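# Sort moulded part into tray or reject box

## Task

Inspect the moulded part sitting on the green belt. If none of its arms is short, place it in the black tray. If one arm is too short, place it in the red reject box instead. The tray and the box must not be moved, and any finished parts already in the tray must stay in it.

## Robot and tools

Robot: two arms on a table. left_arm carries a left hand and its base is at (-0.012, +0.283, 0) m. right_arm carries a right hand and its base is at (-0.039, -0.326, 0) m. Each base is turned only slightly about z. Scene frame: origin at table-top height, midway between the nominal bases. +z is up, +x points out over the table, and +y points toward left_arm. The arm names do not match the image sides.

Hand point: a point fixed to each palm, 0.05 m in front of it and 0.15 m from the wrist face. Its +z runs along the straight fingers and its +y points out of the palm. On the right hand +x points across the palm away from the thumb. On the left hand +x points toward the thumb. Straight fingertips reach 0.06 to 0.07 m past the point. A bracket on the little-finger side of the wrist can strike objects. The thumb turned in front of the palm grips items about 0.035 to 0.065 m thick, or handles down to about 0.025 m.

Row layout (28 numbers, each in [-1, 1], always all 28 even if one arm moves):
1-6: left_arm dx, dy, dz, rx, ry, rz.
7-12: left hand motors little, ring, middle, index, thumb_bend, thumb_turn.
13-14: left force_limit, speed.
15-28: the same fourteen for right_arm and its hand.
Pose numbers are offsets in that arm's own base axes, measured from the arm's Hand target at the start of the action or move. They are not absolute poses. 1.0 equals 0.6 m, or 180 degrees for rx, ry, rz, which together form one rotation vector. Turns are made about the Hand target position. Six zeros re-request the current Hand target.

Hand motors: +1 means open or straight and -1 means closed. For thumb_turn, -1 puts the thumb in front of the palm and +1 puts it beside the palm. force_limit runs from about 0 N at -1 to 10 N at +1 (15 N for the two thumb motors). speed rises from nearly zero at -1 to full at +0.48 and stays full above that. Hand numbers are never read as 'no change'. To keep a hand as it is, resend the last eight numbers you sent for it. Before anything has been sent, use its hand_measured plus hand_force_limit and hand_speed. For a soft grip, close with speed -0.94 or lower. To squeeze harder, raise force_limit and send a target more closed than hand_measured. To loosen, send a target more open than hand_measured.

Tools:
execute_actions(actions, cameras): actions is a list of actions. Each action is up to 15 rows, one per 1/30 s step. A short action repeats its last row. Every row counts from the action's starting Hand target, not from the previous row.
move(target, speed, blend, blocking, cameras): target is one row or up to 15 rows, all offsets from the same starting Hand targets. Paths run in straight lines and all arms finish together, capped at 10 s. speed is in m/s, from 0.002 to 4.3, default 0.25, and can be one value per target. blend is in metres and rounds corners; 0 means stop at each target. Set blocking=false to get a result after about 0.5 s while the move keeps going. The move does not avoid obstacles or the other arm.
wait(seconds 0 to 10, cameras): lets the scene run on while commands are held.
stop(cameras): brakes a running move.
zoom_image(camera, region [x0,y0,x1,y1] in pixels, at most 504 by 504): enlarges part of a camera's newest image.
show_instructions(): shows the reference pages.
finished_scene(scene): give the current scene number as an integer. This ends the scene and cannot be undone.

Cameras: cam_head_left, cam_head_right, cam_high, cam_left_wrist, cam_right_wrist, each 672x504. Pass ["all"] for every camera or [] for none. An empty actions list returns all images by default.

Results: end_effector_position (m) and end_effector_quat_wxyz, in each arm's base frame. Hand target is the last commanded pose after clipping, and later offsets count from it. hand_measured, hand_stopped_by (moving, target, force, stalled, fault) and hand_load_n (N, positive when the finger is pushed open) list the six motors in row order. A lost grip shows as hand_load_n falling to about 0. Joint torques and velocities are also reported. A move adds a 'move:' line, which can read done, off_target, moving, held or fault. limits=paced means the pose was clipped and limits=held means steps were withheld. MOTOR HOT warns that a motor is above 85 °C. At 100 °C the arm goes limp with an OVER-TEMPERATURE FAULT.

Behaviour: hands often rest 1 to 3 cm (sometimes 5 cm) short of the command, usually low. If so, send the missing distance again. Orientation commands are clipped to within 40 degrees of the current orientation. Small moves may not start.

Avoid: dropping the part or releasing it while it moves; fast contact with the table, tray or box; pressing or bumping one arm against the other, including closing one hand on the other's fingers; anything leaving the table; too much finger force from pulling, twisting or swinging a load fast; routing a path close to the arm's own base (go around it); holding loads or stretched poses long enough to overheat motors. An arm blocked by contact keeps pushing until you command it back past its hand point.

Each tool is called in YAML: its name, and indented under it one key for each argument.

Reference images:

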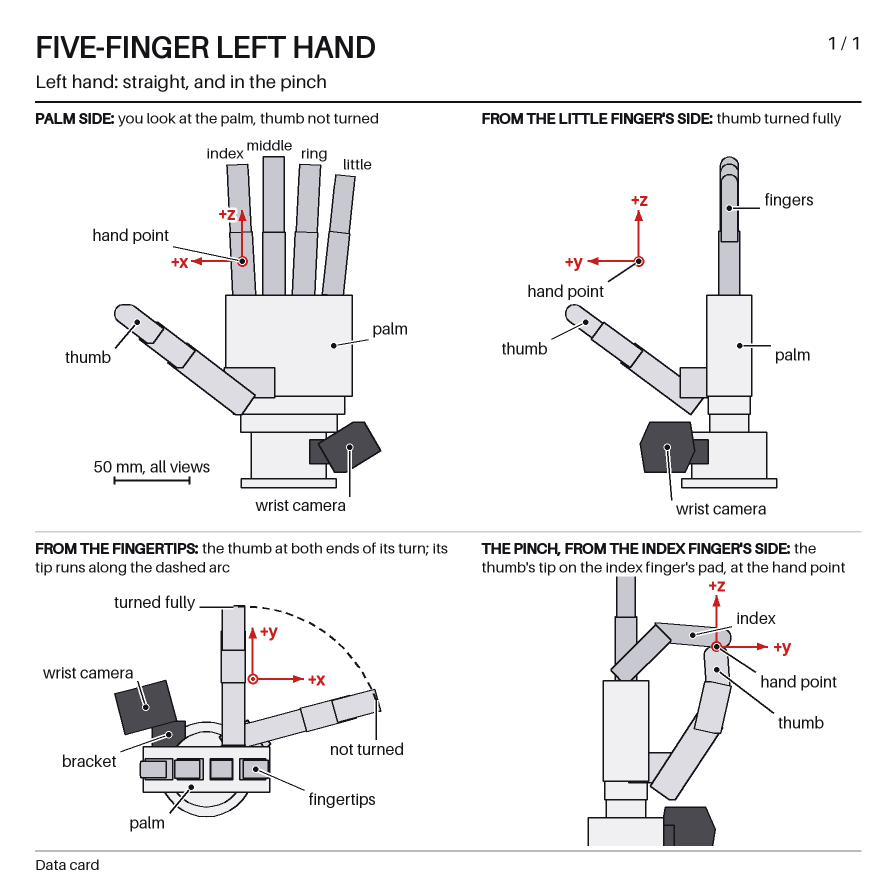

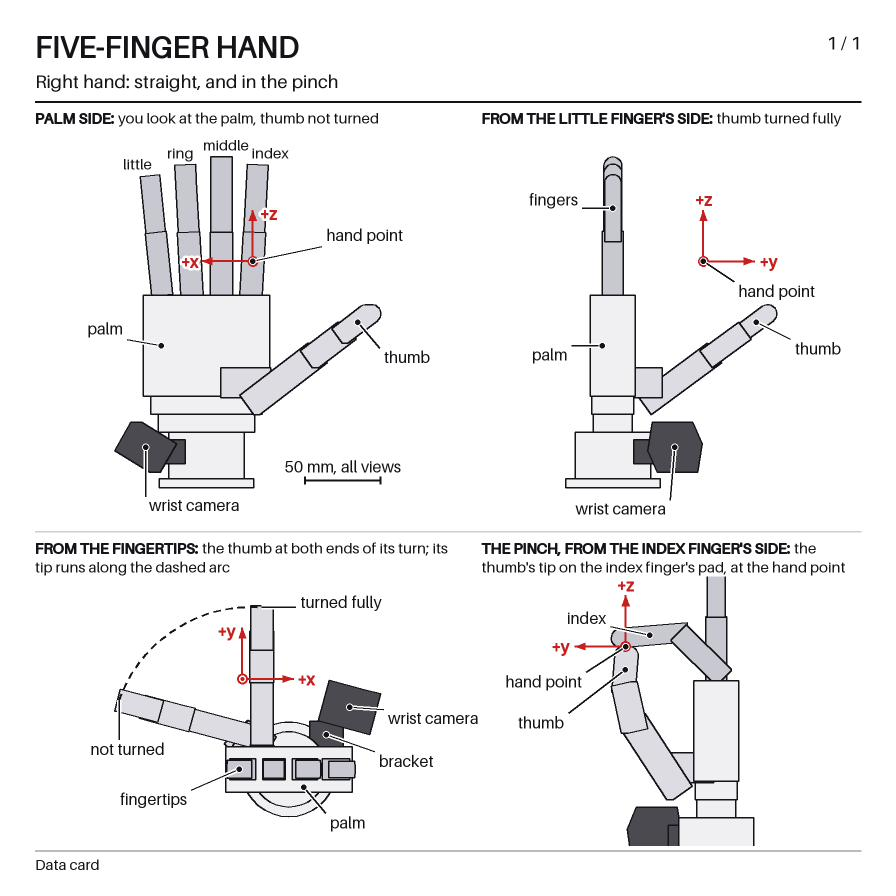

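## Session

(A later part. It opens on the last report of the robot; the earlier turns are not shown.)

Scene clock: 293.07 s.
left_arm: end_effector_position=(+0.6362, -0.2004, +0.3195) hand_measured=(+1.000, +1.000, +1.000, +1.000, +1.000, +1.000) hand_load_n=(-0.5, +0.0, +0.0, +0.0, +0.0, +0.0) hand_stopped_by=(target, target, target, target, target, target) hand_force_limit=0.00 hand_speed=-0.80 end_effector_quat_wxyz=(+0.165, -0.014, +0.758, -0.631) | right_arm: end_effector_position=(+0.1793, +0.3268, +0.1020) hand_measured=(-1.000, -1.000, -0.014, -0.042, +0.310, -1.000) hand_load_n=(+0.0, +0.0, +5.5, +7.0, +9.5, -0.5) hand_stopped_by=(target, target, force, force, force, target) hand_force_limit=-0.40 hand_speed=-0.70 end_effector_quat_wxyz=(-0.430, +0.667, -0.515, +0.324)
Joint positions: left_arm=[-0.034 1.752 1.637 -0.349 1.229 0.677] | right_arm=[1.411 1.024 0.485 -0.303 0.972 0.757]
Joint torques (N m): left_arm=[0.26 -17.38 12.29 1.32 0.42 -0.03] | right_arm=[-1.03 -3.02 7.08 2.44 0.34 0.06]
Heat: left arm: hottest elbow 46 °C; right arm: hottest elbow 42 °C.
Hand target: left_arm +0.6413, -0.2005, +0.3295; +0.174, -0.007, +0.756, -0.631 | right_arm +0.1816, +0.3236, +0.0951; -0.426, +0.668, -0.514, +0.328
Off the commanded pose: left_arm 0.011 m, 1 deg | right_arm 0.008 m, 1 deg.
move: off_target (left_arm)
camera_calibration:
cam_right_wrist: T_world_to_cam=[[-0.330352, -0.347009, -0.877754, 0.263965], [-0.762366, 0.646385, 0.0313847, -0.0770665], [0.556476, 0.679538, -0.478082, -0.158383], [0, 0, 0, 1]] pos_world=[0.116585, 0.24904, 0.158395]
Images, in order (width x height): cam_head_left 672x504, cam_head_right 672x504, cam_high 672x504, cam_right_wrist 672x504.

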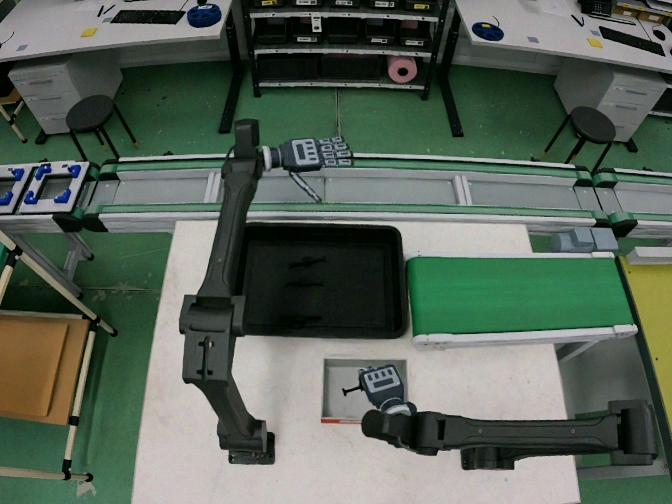

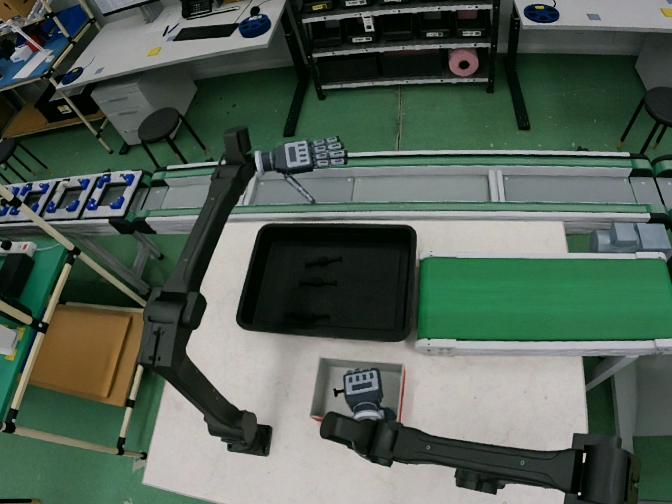

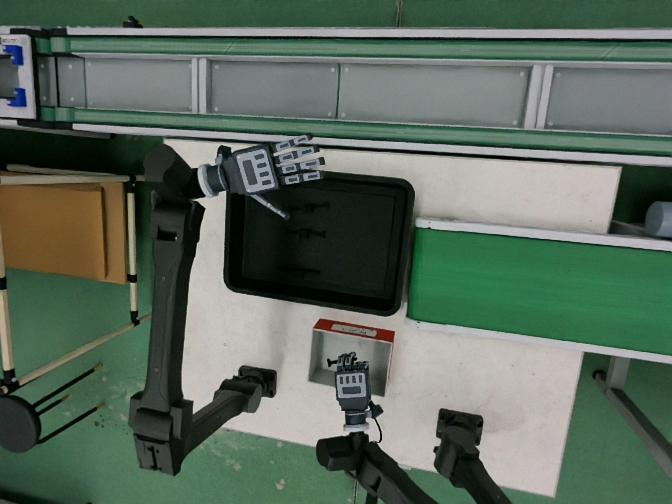

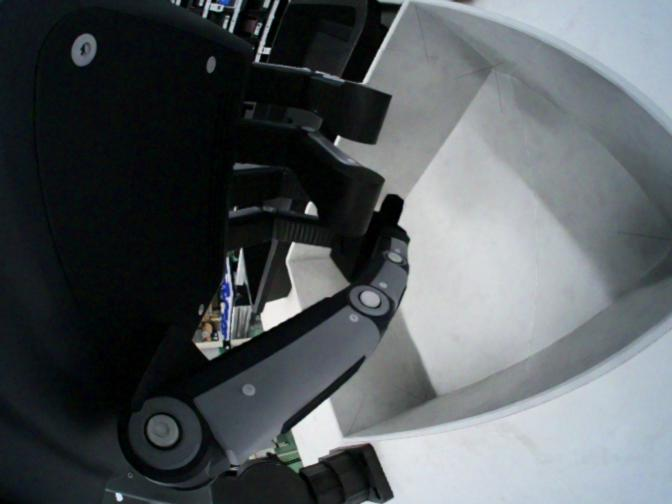

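move:
  target: [0,0,0,0,0,0,1,1,1,1,1,1,0,-0.8,0.0,0.0,-0.058,0,0,0,-1,-1,-0.3,-0.3,-0.2,-1,-0.4,-0.7]
  speed: 0.07
  cameras: ["cam_head_left","cam_head_right","cam_right_wrist","cam_high"]

zoom_image:
  camera: "cam_head_left"
  region: [310, 340, 450, 440]

zoom_image:
  camera: "cam_head_right"
  region: [300, 340, 440, 440]

zoom_image:
  camera: "cam_right_wrist"
  region: [340, 120, 560, 340]

Scene clock: 304.93 s.
left_arm: end_effector_position=(+0.6362, -0.2004, +0.3195) hand_measured=(+1.000, +1.000, +1.000, +1.000, +1.000, +1.000) hand_load_n=(+0.0, +0.0, +0.0, +0.0, +0.0, +0.0) hand_stopped_by=(target, target, target, target, target, target) hand_force_limit=0.00 hand_speed=-0.80 end_effector_quat_wxyz=(+0.165, -0.014, +0.758, -0.631) | right_arm: end_effector_position=(+0.1795, +0.3280, +0.0680) hand_measured=(-1.000, -1.000, -0.014, -0.042, +0.310, -1.000) hand_load_n=(+0.0, +0.0, +6.0, +7.5, +9.5, -0.5) hand_stopped_by=(target, target, force, force, force, target) hand_force_limit=-0.40 hand_speed=-0.70 end_effector_quat_wxyz=(-0.431, +0.667, -0.515, +0.324)
Joint positions: left_arm=[-0.034 1.752 1.637 -0.349 1.229 0.677] | right_arm=[1.411 1.113 0.429 -0.154 0.972 0.756]
Joint torques (N m): left_arm=[0.44 -16.73 12.25 1.33 0.43 -0.02] | right_arm=[-1.44 -3.14 6.23 2.61 0.39 0.09]
Heat: left arm: hottest elbow 46 °C; right arm: hottest elbow 42 °C.
Hand target: left_arm +0.6413, -0.2005, +0.3295; +0.174, -0.007, +0.756, -0.631 | right_arm +0.1816, +0.3236, +0.0604; -0.426, +0.668, -0.514, +0.328
Off the commanded pose: left_arm 0.011 m, 1 deg | right_arm 0.009 m, 1 deg.
move: off_target (left_arm)
camera_calibration:
cam_right_wrist: T_world_to_cam=[[-0.329515, -0.345079, -0.878829, 0.233882], [-0.762689, 0.645957, 0.0323284, -0.0765375], [0.55653, 0.680925, -0.476041, -0.176077], [0, 0, 0, 1]] pos_world=[0.116685, 0.250043, 0.124196]
Images, in order (width x height): cam_head_left 672x504, cam_head_right 672x504, cam_high 672x504, cam_right_wrist 672x504.

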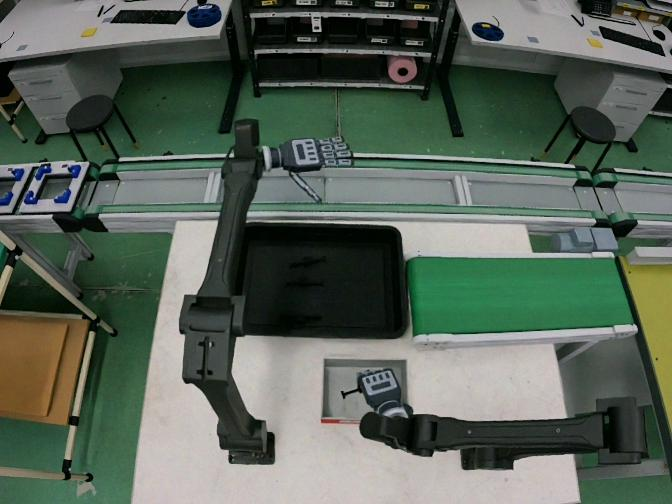

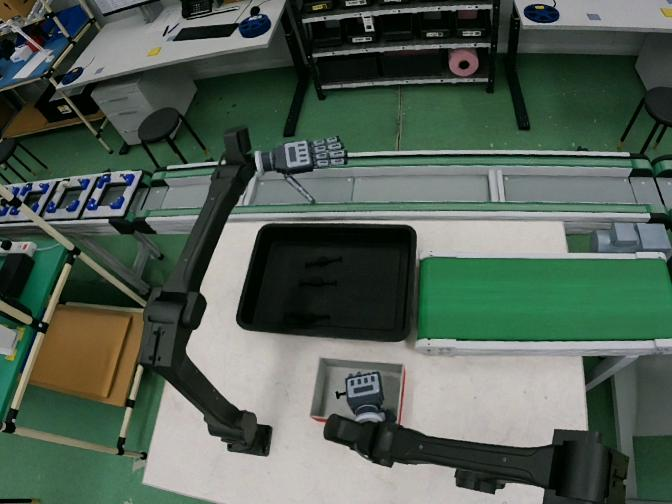

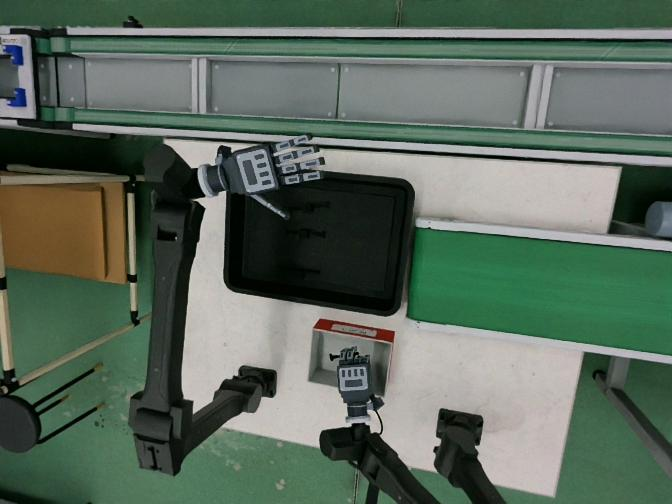

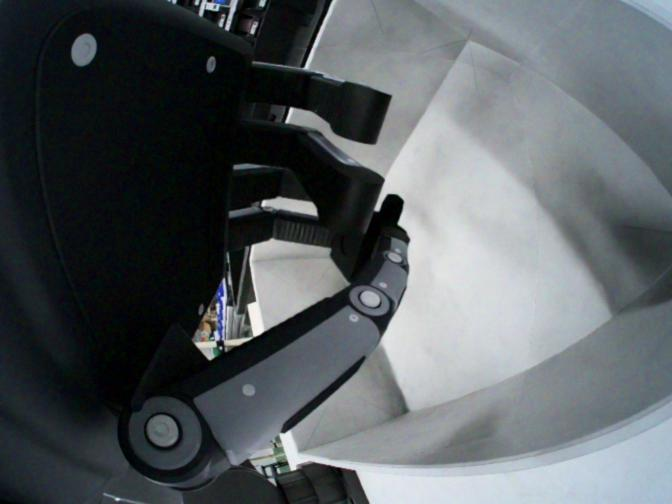

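Scaled by 3.600 from the camera's 672x504 image, which has a finer 960x720 frame.

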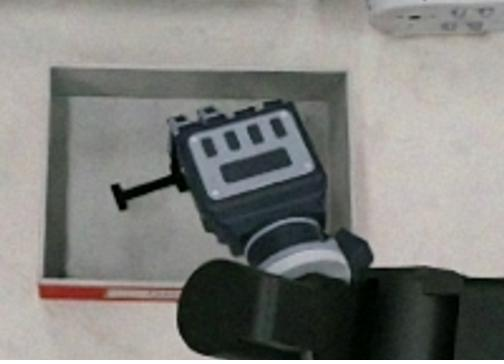

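Scaled by 3.600 from the camera's 672x504 image, which has a finer 960x720 frame.

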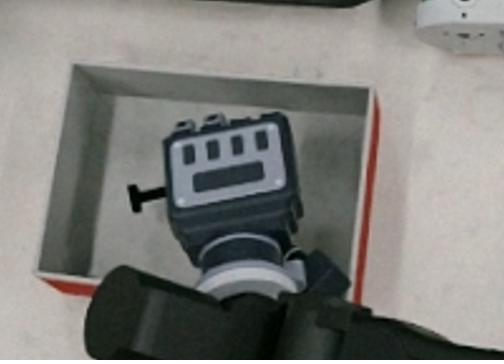

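Scaled by 2.291 from the camera's 672x504 image, which has a finer 960x720 frame.

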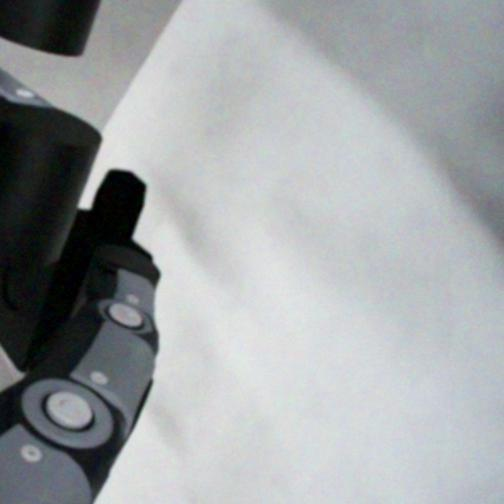

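move:
  target: [0,0,0,0,0,0,1,1,1,1,1,1,0,-0.8,0.0,0.0,-0.02,0,0,0,-1,-1,-0.3,-0.3,-0.2,-1,-0.4,-0.7]
  speed: 0.05
  cameras: ["cam_right_wrist"]

zoom_image:
  camera: "cam_right_wrist"
  region: [340, 120, 560, 340]

Scene clock: 316.10 s.
left_arm: end_effector_position=(+0.6362, -0.2004, +0.3195) hand_measured=(+1.000, +1.000, +1.000, +1.000, +1.000, +1.000) hand_load_n=(+0.0, +0.0, +0.0, +0.0, +0.0, -0.5) hand_stopped_by=(target, target, target, target, target, target) hand_force_limit=0.00 hand_speed=-0.80 end_effector_quat_wxyz=(+0.165, -0.014, +0.758, -0.631) | right_arm: end_effector_position=(+0.1796, +0.3288, +0.0572) hand_measured=(-1.000, -1.000, -0.014, -0.042, +0.310, -1.000) hand_load_n=(+0.0, +0.0, +5.5, +7.0, +9.5, -0.5) hand_stopped_by=(target, target, force, force, force, target) hand_force_limit=-0.40 hand_speed=-0.70 end_effector_quat_wxyz=(-0.432, +0.666, -0.515, +0.323)
Joint positions: left_arm=[-0.034 1.752 1.637 -0.349 1.229 0.677] | right_arm=[1.411 1.148 0.412 -0.1 0.972 0.756]
Joint torques (N m): left_arm=[0.32 -17.38 12.16 1.31 0.41 -0.02] | right_arm=[-0.56 -3.02 5.96 2.62 0.35 0.07]
Heat: left arm: hottest elbow 46 °C; right arm: hottest elbow 42 °C.
Hand target: left_arm +0.6413, -0.2005, +0.3295; +0.174, -0.007, +0.756, -0.631 | right_arm +0.1816, +0.3237, +0.0485; -0.426, +0.668, -0.514, +0.328
Off the commanded pose: left_arm 0.011 m, 1 deg | right_arm 0.010 m, 1 deg.
move: off_target (left_arm)
camera_calibration:
cam_right_wrist: T_world_to_cam=[[-0.328976, -0.342067, -0.880207, 0.223708], [-0.762715, 0.645836, 0.0340784, -0.0766568], [0.556813, 0.682558, -0.473364, -0.182573], [0, 0, 0, 1]] pos_world=[0.116786, 0.250647, 0.113098]
Images, in order (width x height): cam_right_wrist 672x504.

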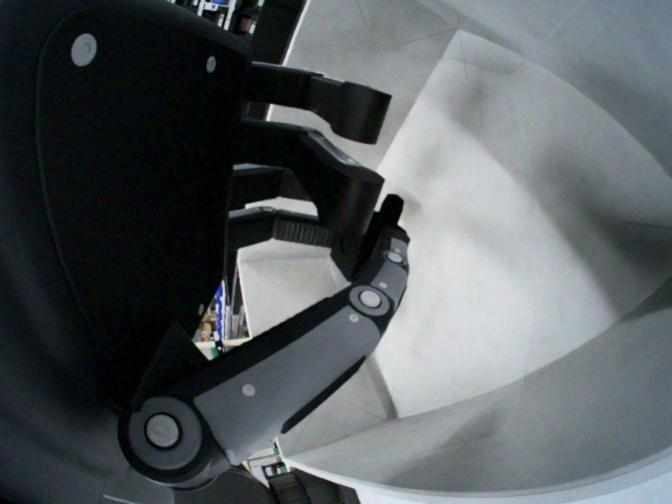

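Scaled by 2.291 from the camera's 672x504 image, which has a finer 960x720 frame.

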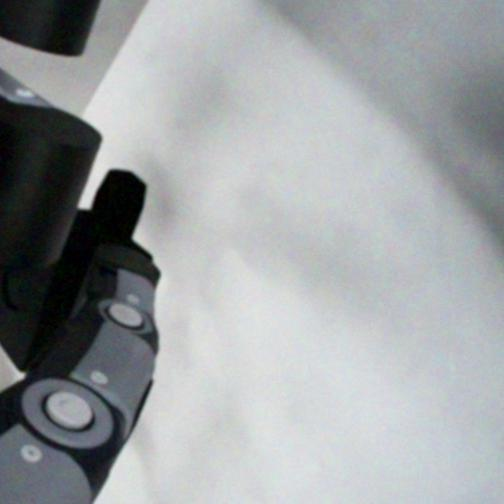

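move:
  target: [0,0,0,0,0,0,1,1,1,1,1,1,0,-0.8,0.0,0.0,-0.013,0,0,0,-1,-1,-0.3,-0.3,-0.2,-1,-0.4,-0.7]
  speed: 0.04
  cameras: ["cam_right_wrist"]

zoom_image:
  camera: "cam_right_wrist"
  region: [340, 120, 560, 340]

Scene clock: 322.33 s.
left_arm: end_effector_position=(+0.6362, -0.2004, +0.3195) hand_measured=(+1.000, +1.000, +1.000, +1.000, +1.000, +1.000) hand_load_n=(+0.0, +0.0, +0.0, +0.0, +0.0, +0.0) hand_stopped_by=(target, target, target, target, target, target) hand_force_limit=0.00 hand_speed=-0.80 end_effector_quat_wxyz=(+0.165, -0.014, +0.758, -0.631) | right_arm: end_effector_position=(+0.1796, +0.3291, +0.0495) hand_measured=(-1.000, -1.000, -0.014, -0.042, +0.310, -1.000) hand_load_n=(+0.0, +0.0, +6.0, +7.0, +9.5, -0.5) hand_stopped_by=(target, target, force, force, force, target) hand_force_limit=-0.40 hand_speed=-0.70 end_effector_quat_wxyz=(-0.432, +0.666, -0.515, +0.323)
Joint positions: left_arm=[-0.034 1.752 1.637 -0.349 1.229 0.677] | right_arm=[1.411 1.173 0.402 -0.063 0.972 0.756]
Joint torques (N m): left_arm=[0.21 -17.14 12.33 1.36 0.44 -0.03] | right_arm=[-0.79 -3.14 5.76 2.59 0.38 0.07]
Heat: left arm: hottest elbow 47 °C; right arm: hottest elbow 41 °C.
Hand target: left_arm +0.6413, -0.2005, +0.3295; +0.174, -0.007, +0.756, -0.631 | right_arm +0.1816, +0.3236, +0.0406; -0.426, +0.668, -0.514, +0.328
Off the commanded pose: left_arm 0.011 m, 1 deg | right_arm 0.011 m, 1 deg.
move: off_target (left_arm, right_arm)
camera_calibration:
cam_right_wrist: T_world_to_cam=[[-0.328948, -0.341468, -0.880451, 0.216816], [-0.76272, 0.645809, 0.0344963, -0.0764809], [0.556823, 0.682884, -0.472881, -0.186591], [0, 0, 0, 1]] pos_world=[0.116886, 0.250848, 0.105299]
Images, in order (width x height): cam_right_wrist 672x504.

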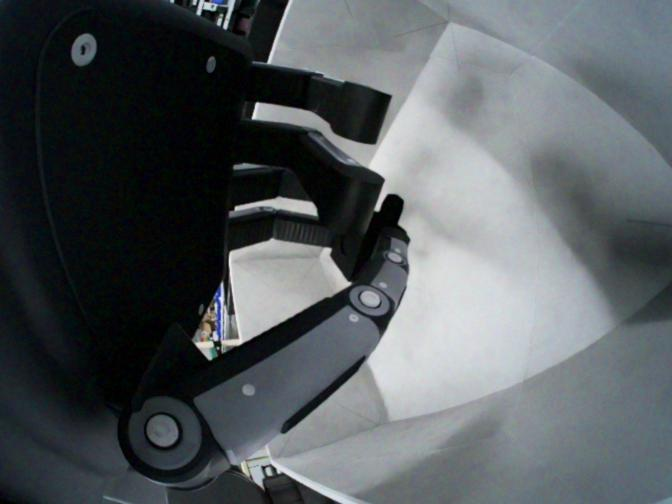

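Scaled by 2.291 from the camera's 672x504 image, which has a finer 960x720 frame.

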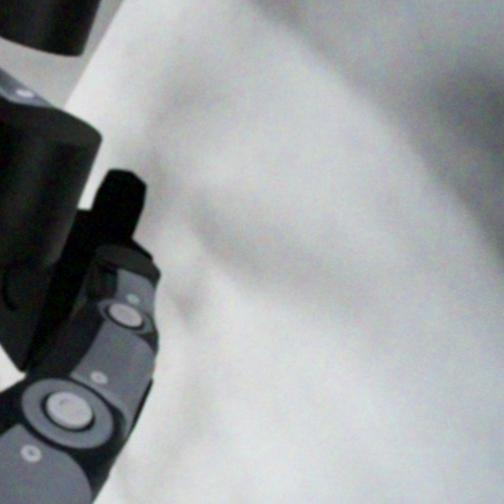

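move:
  target: [0,0,0,0,0,0,1,1,1,1,1,1,0,-0.8,0.0,0.0,-0.012,0,0,0,-1,-1,-0.3,-0.3,-0.2,-1,-0.4,-0.7]
  speed: 0.04
  cameras: ["cam_right_wrist","cam_head_left","cam_head_right"]

zoom_image:
  camera: "cam_right_wrist"
  region: [340, 120, 560, 340]

zoom_image:
  camera: "cam_head_left"
  region: [320, 360, 400, 420]

Scene clock: 329.70 s.
left_arm: end_effector_position=(+0.6362, -0.2004, +0.3195) hand_measured=(+1.000, +1.000, +1.000, +1.000, +1.000, +1.000) hand_load_n=(+0.0, +0.0, +0.0, +0.0, +0.0, +0.0) hand_stopped_by=(target, target, target, target, target, target) hand_force_limit=0.00 hand_speed=-0.80 end_effector_quat_wxyz=(+0.165, -0.014, +0.758, -0.631) | right_arm: end_effector_position=(+0.1797, +0.3293, +0.0421) hand_measured=(-1.000, -1.000, -0.014, -0.042, +0.310, -1.000) hand_load_n=(+0.0, +0.0, +6.0, +7.0, +9.0, -0.5) hand_stopped_by=(target, target, force, force, force, target) hand_force_limit=-0.40 hand_speed=-0.70 end_effector_quat_wxyz=(-0.432, +0.666, -0.515, +0.323)
Joint positions: left_arm=[-0.034 1.752 1.637 -0.349 1.229 0.677] | right_arm=[1.411 1.199 0.393 -0.028 0.972 0.756]
Joint torques (N m): left_arm=[0.5 -17.26 12.23 1.37 0.43 -0.02] | right_arm=[-0.97 -3.31 5.53 2.59 0.34 0.09]
Heat: left arm: hottest elbow 47 °C; right arm: hottest elbow 41 °C.
Hand target: left_arm +0.6413, -0.2005, +0.3295; +0.174, -0.007, +0.756, -0.631 | right_arm +0.1816, +0.3237, +0.0335; -0.426, +0.668, -0.514, +0.328
Off the commanded pose: left_arm 0.011 m, 1 deg | right_arm 0.011 m, 1 deg.
move: off_target (left_arm, right_arm)
camera_calibration:
cam_right_wrist: T_world_to_cam=[[-0.328948, -0.341468, -0.880451, 0.210457], [-0.76272, 0.645809, 0.0344963, -0.0763583], [0.556823, 0.682884, -0.472881, -0.19018], [0, 0, 0, 1]] pos_world=[0.116886, 0.251048, 0.0979988]
Images, in order (width x height): cam_head_left 672x504, cam_head_right 672x504, cam_right_wrist 672x504.

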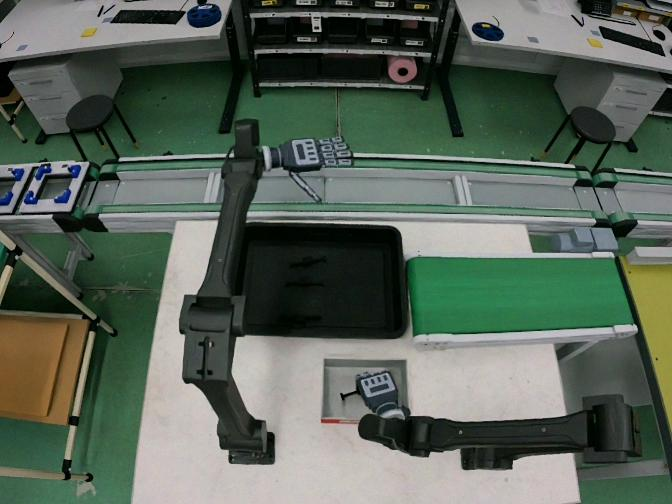

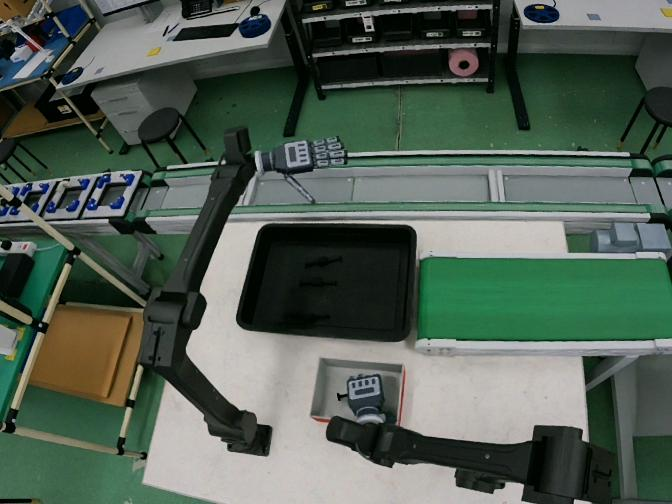

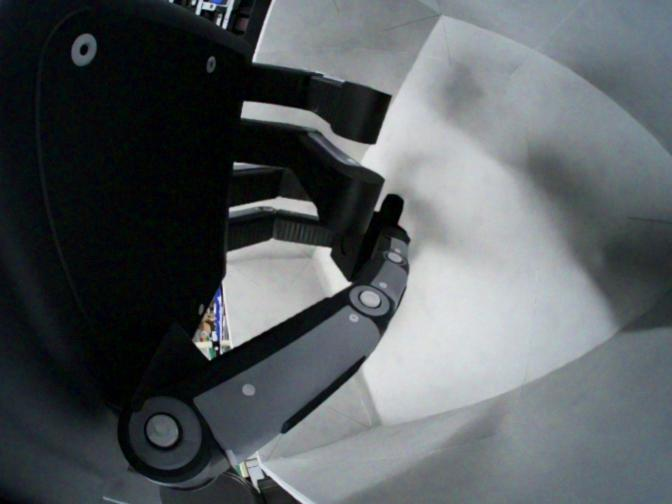

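Scaled by 2.291 from the camera's 672x504 image, which has a finer 960x720 frame.

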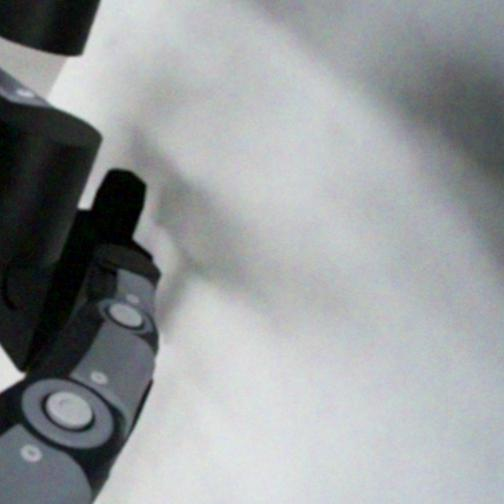

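Scaled by 6.300 from the camera's 672x504 image, which has a finer 960x720 frame.

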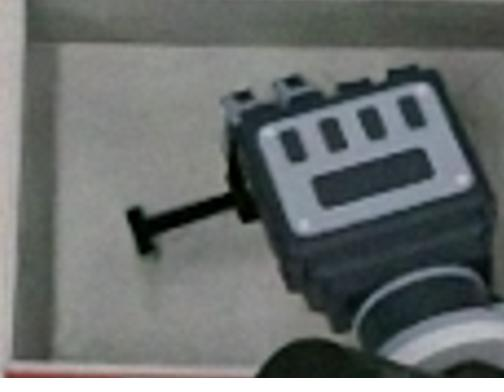

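move:
  target: [0,0,0,0,0,0,1,1,1,1,1,1,0,-0.8,0.0,0.0,-0.011,0,0,0,-1,-1,-0.3,-0.3,-0.2,-1,-0.4,-0.7]
  speed: 0.04
  cameras: ["cam_right_wrist"]

zoom_image:
  camera: "cam_right_wrist"
  region: [340, 120, 560, 340]

Scene clock: 335.77 s.
left_arm: end_effector_position=(+0.6362, -0.2004, +0.3195) hand_measured=(+1.000, +1.000, +1.000, +1.000, +1.000, +1.000) hand_load_n=(+0.0, +0.0, +0.0, +0.0, +0.0, +0.0) hand_stopped_by=(target, target, target, target, target, target) hand_force_limit=0.00 hand_speed=-0.80 end_effector_quat_wxyz=(+0.165, -0.014, +0.758, -0.631) | right_arm: end_effector_position=(+0.1797, +0.3294, +0.0354) hand_measured=(-1.000, -1.000, -0.014, -0.042, +0.310, -1.000) hand_load_n=(+0.0, +0.0, +5.5, +7.0, +10.0, -0.5) hand_stopped_by=(target, target, force, force, force, target) hand_force_limit=-0.40 hand_speed=-0.70 end_effector_quat_wxyz=(-0.432, +0.666, -0.515, +0.323)
Joint positions: left_arm=[-0.034 1.752 1.637 -0.349 1.229 0.677] | right_arm=[1.411 1.223 0.385 0.005 0.972 0.756]
Joint torques (N m): left_arm=[0.5 -17.14 12.33 1.43 0.44 -0.03] | right_arm=[-0.38 -3.84 5.37 2.54 0.36 0.11]
Heat: left arm: hottest elbow 47 °C; right arm: hottest elbow 40 °C.
Hand target: left_arm +0.6413, -0.2005, +0.3295; +0.174, -0.007, +0.756, -0.631 | right_arm +0.1816, +0.3237, +0.0268; -0.426, +0.668, -0.514, +0.328
Off the commanded pose: left_arm 0.011 m, 1 deg | right_arm 0.010 m, 1 deg.
move: off_target (left_arm)
camera_calibration:
cam_right_wrist: T_world_to_cam=[[-0.328948, -0.341468, -0.880451, 0.204539], [-0.76272, 0.645809, 0.0344963, -0.0762529], [0.556823, 0.682884, -0.472881, -0.193532], [0, 0, 0, 1]] pos_world=[0.116886, 0.251248, 0.0911988]
Images, in order (width x height): cam_right_wrist 672x504.

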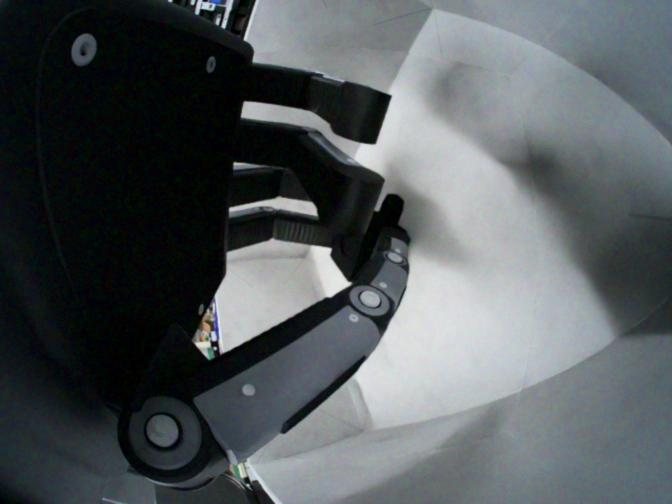

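Scaled by 2.291 from the camera's 672x504 image, which has a finer 960x720 frame.

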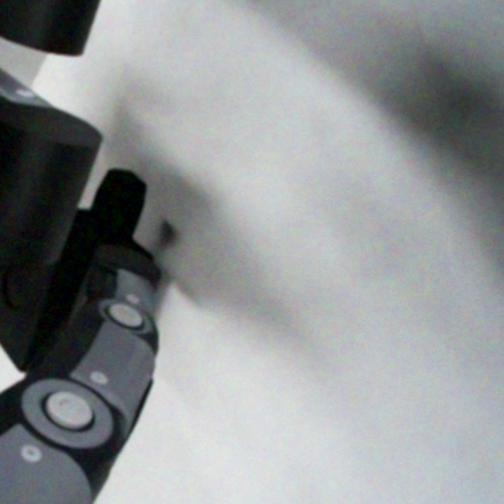

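move:
  target: [0,0,0,0,0,0,1,1,1,1,1,1,0,-0.8,0.0,0.0,-0.008,0,0,0,-1,-1,-0.3,-0.3,-0.2,-1,-0.4,-0.7]
  speed: 0.03
  cameras: ["cam_right_wrist"]

zoom_image:
  camera: "cam_right_wrist"
  region: [340, 120, 560, 340]

Scene clock: 342.90 s.
left_arm: end_effector_position=(+0.6362, -0.2004, +0.3195) hand_measured=(+1.000, +1.000, +1.000, +1.000, +1.000, +1.000) hand_load_n=(+0.0, +0.0, +0.0, +0.0, +0.0, +0.0) hand_stopped_by=(target, target, target, target, target, target) hand_force_limit=0.00 hand_speed=-0.80 end_effector_quat_wxyz=(+0.165, -0.014, +0.758, -0.631) | right_arm: end_effector_position=(+0.1797, +0.3297, +0.0310) hand_measured=(-1.000, -1.000, -0.014, -0.042, +0.310, -1.000) hand_load_n=(+0.0, +0.0, +6.0, +7.0, +9.5, -0.5) hand_stopped_by=(target, target, force, force, force, target) hand_force_limit=-0.40 hand_speed=-0.70 end_effector_quat_wxyz=(-0.433, +0.665, -0.516, +0.323)
Joint positions: left_arm=[-0.034 1.752 1.637 -0.349 1.229 0.677] | right_arm=[1.411 1.24 0.379 0.028 0.972 0.756]
Joint torques (N m): left_arm=[0.85 -17.26 12.3 1.4 0.45 -0.02] | right_arm=[-0.44 -3.55 5.27 2.76 0.36 0.07]
Heat: left arm: hottest elbow 47 °C; right arm: hottest elbow 40 °C.
Hand target: left_arm +0.6413, -0.2005, +0.3295; +0.174, -0.007, +0.756, -0.631 | right_arm +0.1816, +0.3237, +0.0221; -0.426, +0.668, -0.514, +0.328
Off the commanded pose: left_arm 0.011 m, 1 deg | right_arm 0.011 m, 1 deg.
move: off_target (left_arm, right_arm)
camera_calibration:
cam_right_wrist: T_world_to_cam=[[-0.328806, -0.340443, -0.8809, 0.200532], [-0.762704, 0.645794, 0.0351073, -0.0762059], [0.556928, 0.68341, -0.471998, -0.196027], [0, 0, 0, 1]] pos_world=[0.116986, 0.25145, 0.0867995]
Images, in order (width x height): cam_right_wrist 672x504.

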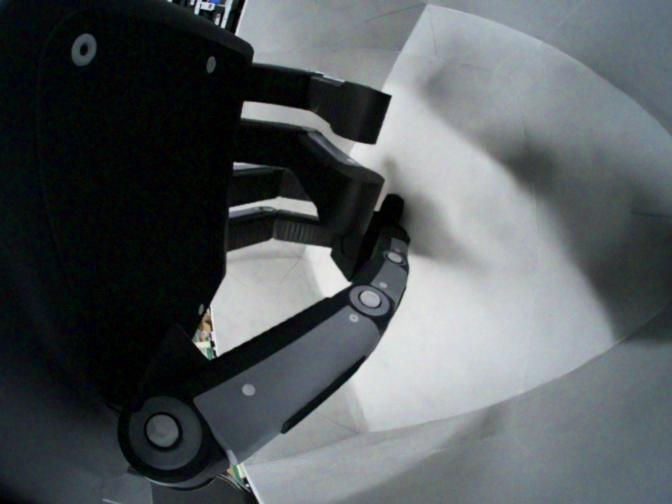

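Scaled by 2.291 from the camera's 672x504 image, which has a finer 960x720 frame.

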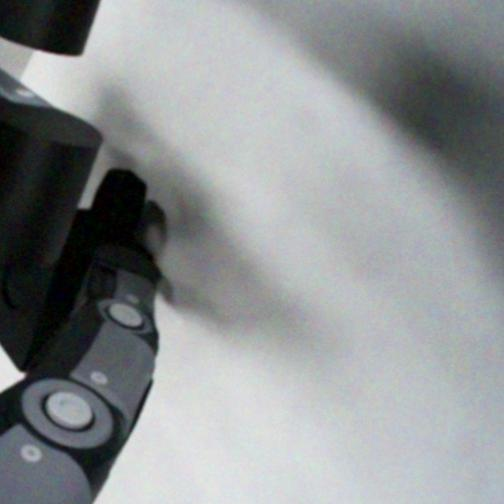

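move:
  target: [0,0,0,0,0,0,1,1,1,1,1,1,0,-0.8,0.0,0.0,-0.008,0,0,0,-1,-1,-0.3,-0.3,-0.2,-1,-0.4,-0.7]
  speed: 0.03
  cameras: ["cam_right_wrist"]

zoom_image:
  camera: "cam_right_wrist"
  region: [340, 120, 560, 340]

Scene clock: 348.40 s.
left_arm: end_effector_position=(+0.6362, -0.2004, +0.3195) hand_measured=(+1.000, +1.000, +1.000, +1.000, +1.000, +1.000) hand_load_n=(+0.0, +0.0, +0.0, +0.0, +0.0, -0.5) hand_stopped_by=(target, target, target, target, target, target) hand_force_limit=0.00 hand_speed=-0.80 end_effector_quat_wxyz=(+0.165, -0.014, +0.758, -0.631) | right_arm: end_effector_position=(+0.1802, +0.3323, +0.0293) hand_measured=(-1.000, -1.000, -0.014, -0.042, +0.310, -1.000) hand_load_n=(+0.0, +0.0, +6.0, +7.0, +9.5, -0.5) hand_stopped_by=(target, target, force, force, force, target) hand_force_limit=-0.40 hand_speed=-0.70 end_effector_quat_wxyz=(-0.435, +0.664, -0.515, +0.322)
Joint positions: left_arm=[-0.034 1.752 1.637 -0.349 1.229 0.677] | right_arm=[1.411 1.255 0.379 0.051 0.972 0.752]
Joint torques (N m): left_arm=[0.38 -17.44 12.29 1.43 0.42 -0.02] | right_arm=[-0.44 -3.37 4.6 2.69 0.36 0.06]
Heat: left arm: hottest elbow 47 °C; right arm: hottest elbow 39 °C.
Hand target: left_arm +0.6413, -0.2005, +0.3295; +0.174, -0.007, +0.756, -0.631 | right_arm +0.1816, +0.3237, +0.0172; -0.426, +0.668, -0.514, +0.328
Off the commanded pose: left_arm 0.011 m, 1 deg | right_arm 0.015 m, 1 deg.
move: off_target (left_arm, right_arm)
camera_calibration:
cam_right_wrist: T_world_to_cam=[[-0.326276, -0.336618, -0.883307, 0.198328], [-0.763813, 0.644401, 0.0365639, -0.0768835], [0.556896, 0.686612, -0.467366, -0.200043], [0, 0, 0, 1]] pos_world=[0.117388, 0.253656, 0.0845028]
Images, in order (width x height): cam_right_wrist 672x504.

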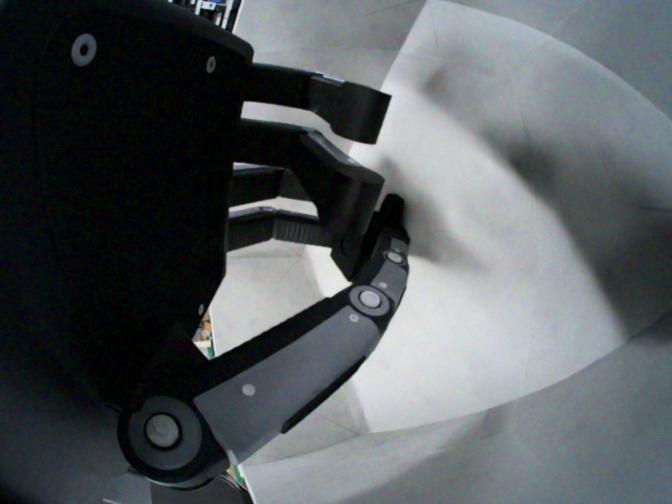

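Scaled by 2.291 from the camera's 672x504 image, which has a finer 960x720 frame.

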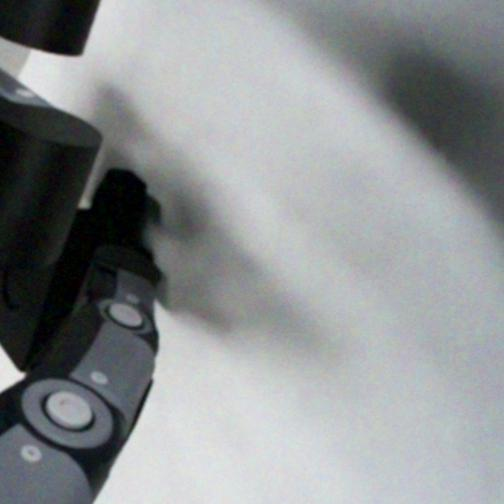

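move:
  target: [0,0,0,0,0,0,1,1,1,1,1,1,0,-0.8,0.0,0.0,0.006,0,0,0,-1,-1,0.34,0.34,0.45,-1,-0.4,-0.5]
  speed: 0.03
  cameras: ["cam_right_wrist"]

move:
  target: [0,0,0,0,0,0,1,1,1,1,1,1,0,-0.8,0.0,0.0,0.25,0,0,0,-1,-1,0.34,0.34,0.45,-1,-0.4,-0.5]
  speed: 0.1
  cameras: ["cam_right_wrist","cam_head_left","cam_high","cam_head_right"]

Scene clock: 356.33 s.
left_arm: end_effector_position=(+0.6362, -0.2004, +0.3195) hand_measured=(+1.000, +1.000, +1.000, +1.000, +1.000, +1.000) hand_load_n=(+0.0, +0.0, +0.0, +0.0, +0.0, +0.0) hand_stopped_by=(target, target, target, target, target, target) hand_force_limit=0.00 hand_speed=-0.80 end_effector_quat_wxyz=(+0.165, -0.014, +0.758, -0.631) | right_arm: end_effector_position=(+0.1802, +0.3323, +0.0294) hand_measured=(-1.000, -1.000, +0.340, +0.340, +0.450, -1.000) hand_load_n=(+0.0, +0.0, +0.0, +0.0, +0.0, +0.0) hand_stopped_by=(target, target, target, target, target, target) hand_force_limit=-0.40 hand_speed=-0.50 end_effector_quat_wxyz=(-0.435, +0.664, -0.515, +0.322)
Joint positions: left_arm=[-0.034 1.752 1.637 -0.349 1.229 0.677] | right_arm=[1.411 1.255 0.379 0.051 0.972 0.752]
Joint torques (N m): left_arm=[0.44 -17.26 12.23 1.33 0.45 -0.02] | right_arm=[-1.08 -4.54 4.94 1.87 0.33 0.1]
Heat: left arm: hottest elbow 47 °C; right arm: hottest elbow 39 °C.
Hand target: left_arm +0.6413, -0.2005, +0.3295; +0.174, -0.007, +0.756, -0.631 | right_arm +0.1816, +0.3237, +0.0208; -0.426, +0.668, -0.514, +0.328
Off the commanded pose: left_arm 0.011 m, 1 deg | right_arm 0.012 m, 1 deg.
move: off_target (left_arm, right_arm)
camera_calibration:
cam_right_wrist: T_world_to_cam=[[-0.326017, -0.336591, -0.883414, 0.198421], [-0.763911, 0.644292, 0.0364322, -0.0767604], [0.556914, 0.686727, -0.467176, -0.200099], [0, 0, 0, 1]] pos_world=[0.117489, 0.253657, 0.084603]
Images, in order (width x height): cam_right_wrist 672x504.

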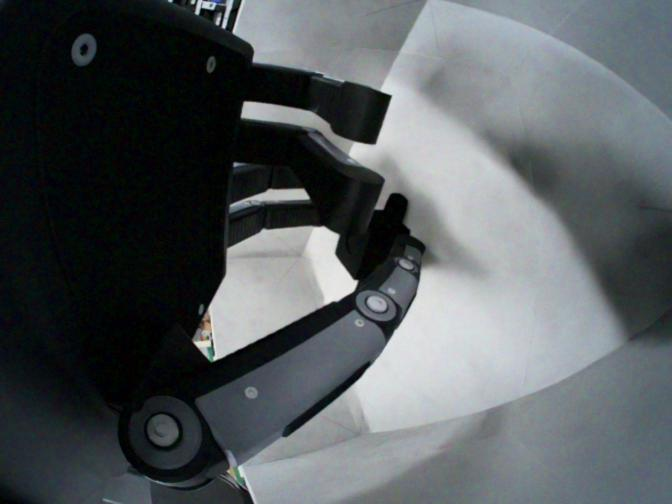

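Scene clock: 358.37 s.
left_arm: end_effector_position=(+0.6362, -0.2004, +0.3195) hand_measured=(+1.000, +1.000, +1.000, +1.000, +1.000, +1.000) hand_load_n=(+0.0, +0.0, +0.0, +0.0, +0.0, +0.0) hand_stopped_by=(target, target, target, target, target, target) hand_force_limit=0.00 hand_speed=-0.80 end_effector_quat_wxyz=(+0.165, -0.014, +0.758, -0.631) | right_arm: end_effector_position=(+0.1774, +0.3119, +0.1460) hand_measured=(-1.000, -1.000, +0.340, +0.340, +0.450, -1.000) hand_load_n=(+0.0, +0.0, +0.0, +0.0, +0.0, +0.0) hand_stopped_by=(target, target, target, target, target, target) hand_force_limit=-0.40 hand_speed=-0.50 end_effector_quat_wxyz=(-0.412, +0.679, -0.507, +0.335)
Joint positions: left_arm=[-0.034 1.752 1.637 -0.349 1.229 0.677] | right_arm=[1.41 0.916 0.571 -0.539 0.972 0.749]
Joint torques (N m): left_arm=[0.38 -17.44 12.34 1.42 0.46 -0.01] | right_arm=[-0.56 -3.37 13.04 1.33 0.39 0.12]
Heat: left arm: hottest elbow 47 °C; right arm: hottest elbow 39 °C.
Hand target: left_arm +0.6413, -0.2005, +0.3295; +0.174, -0.007, +0.756, -0.631 | right_arm +0.1815, +0.3238, +0.1709; -0.426, +0.668, -0.514, +0.328
Off the commanded pose: left_arm 0.011 m, 1 deg | right_arm 0.028 m, 2 deg.
move: off_target (left_arm, right_arm)
camera_calibration:
cam_right_wrist: T_world_to_cam=[[-0.334168, -0.389413, -0.858306, 0.30782], [-0.763567, 0.645714, 0.00432286, -0.0658371], [0.552537, 0.656819, -0.51312, -0.113267], [0, 0, 0, 1]] pos_world=[0.115177, 0.236777, 0.206369]
Images, in order (width x height): cam_head_left 672x504, cam_head_right 672x504, cam_high 672x504, cam_right_wrist 672x504.

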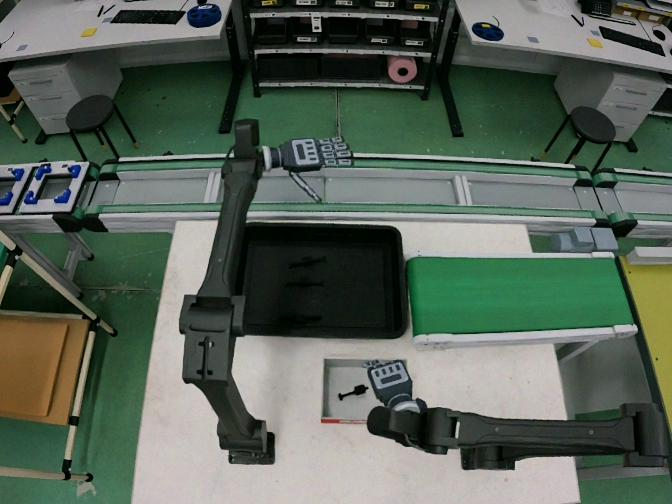

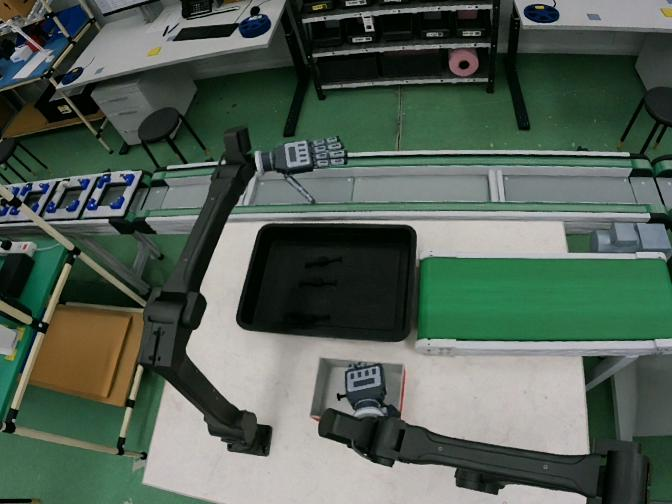

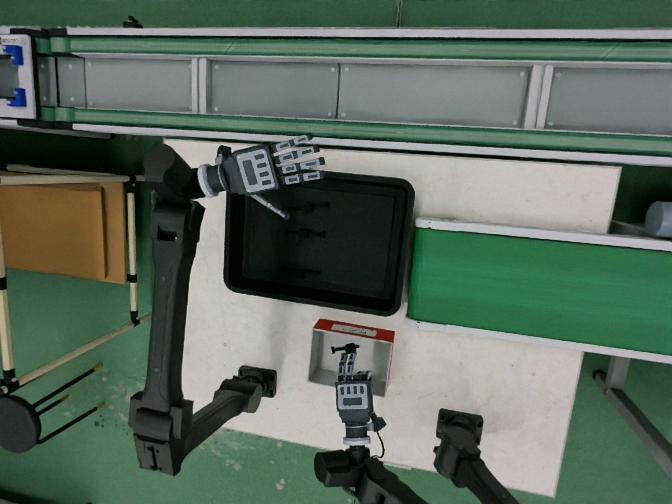

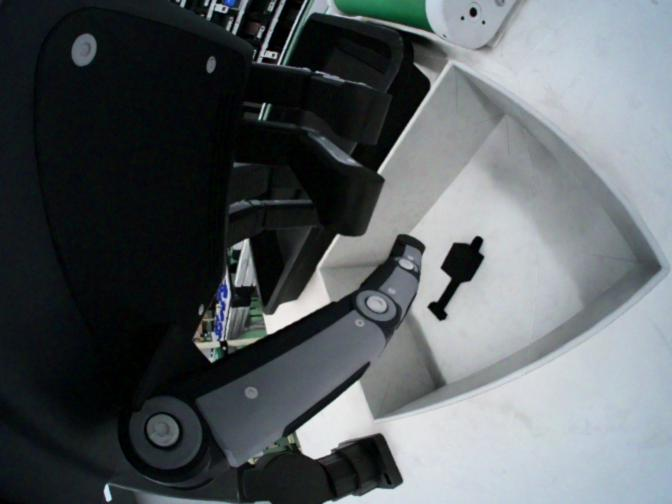

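Part is in the reject box, and the box hasn't moved.

finished_scene:
  scene: 2

The scene is finished: the task was done.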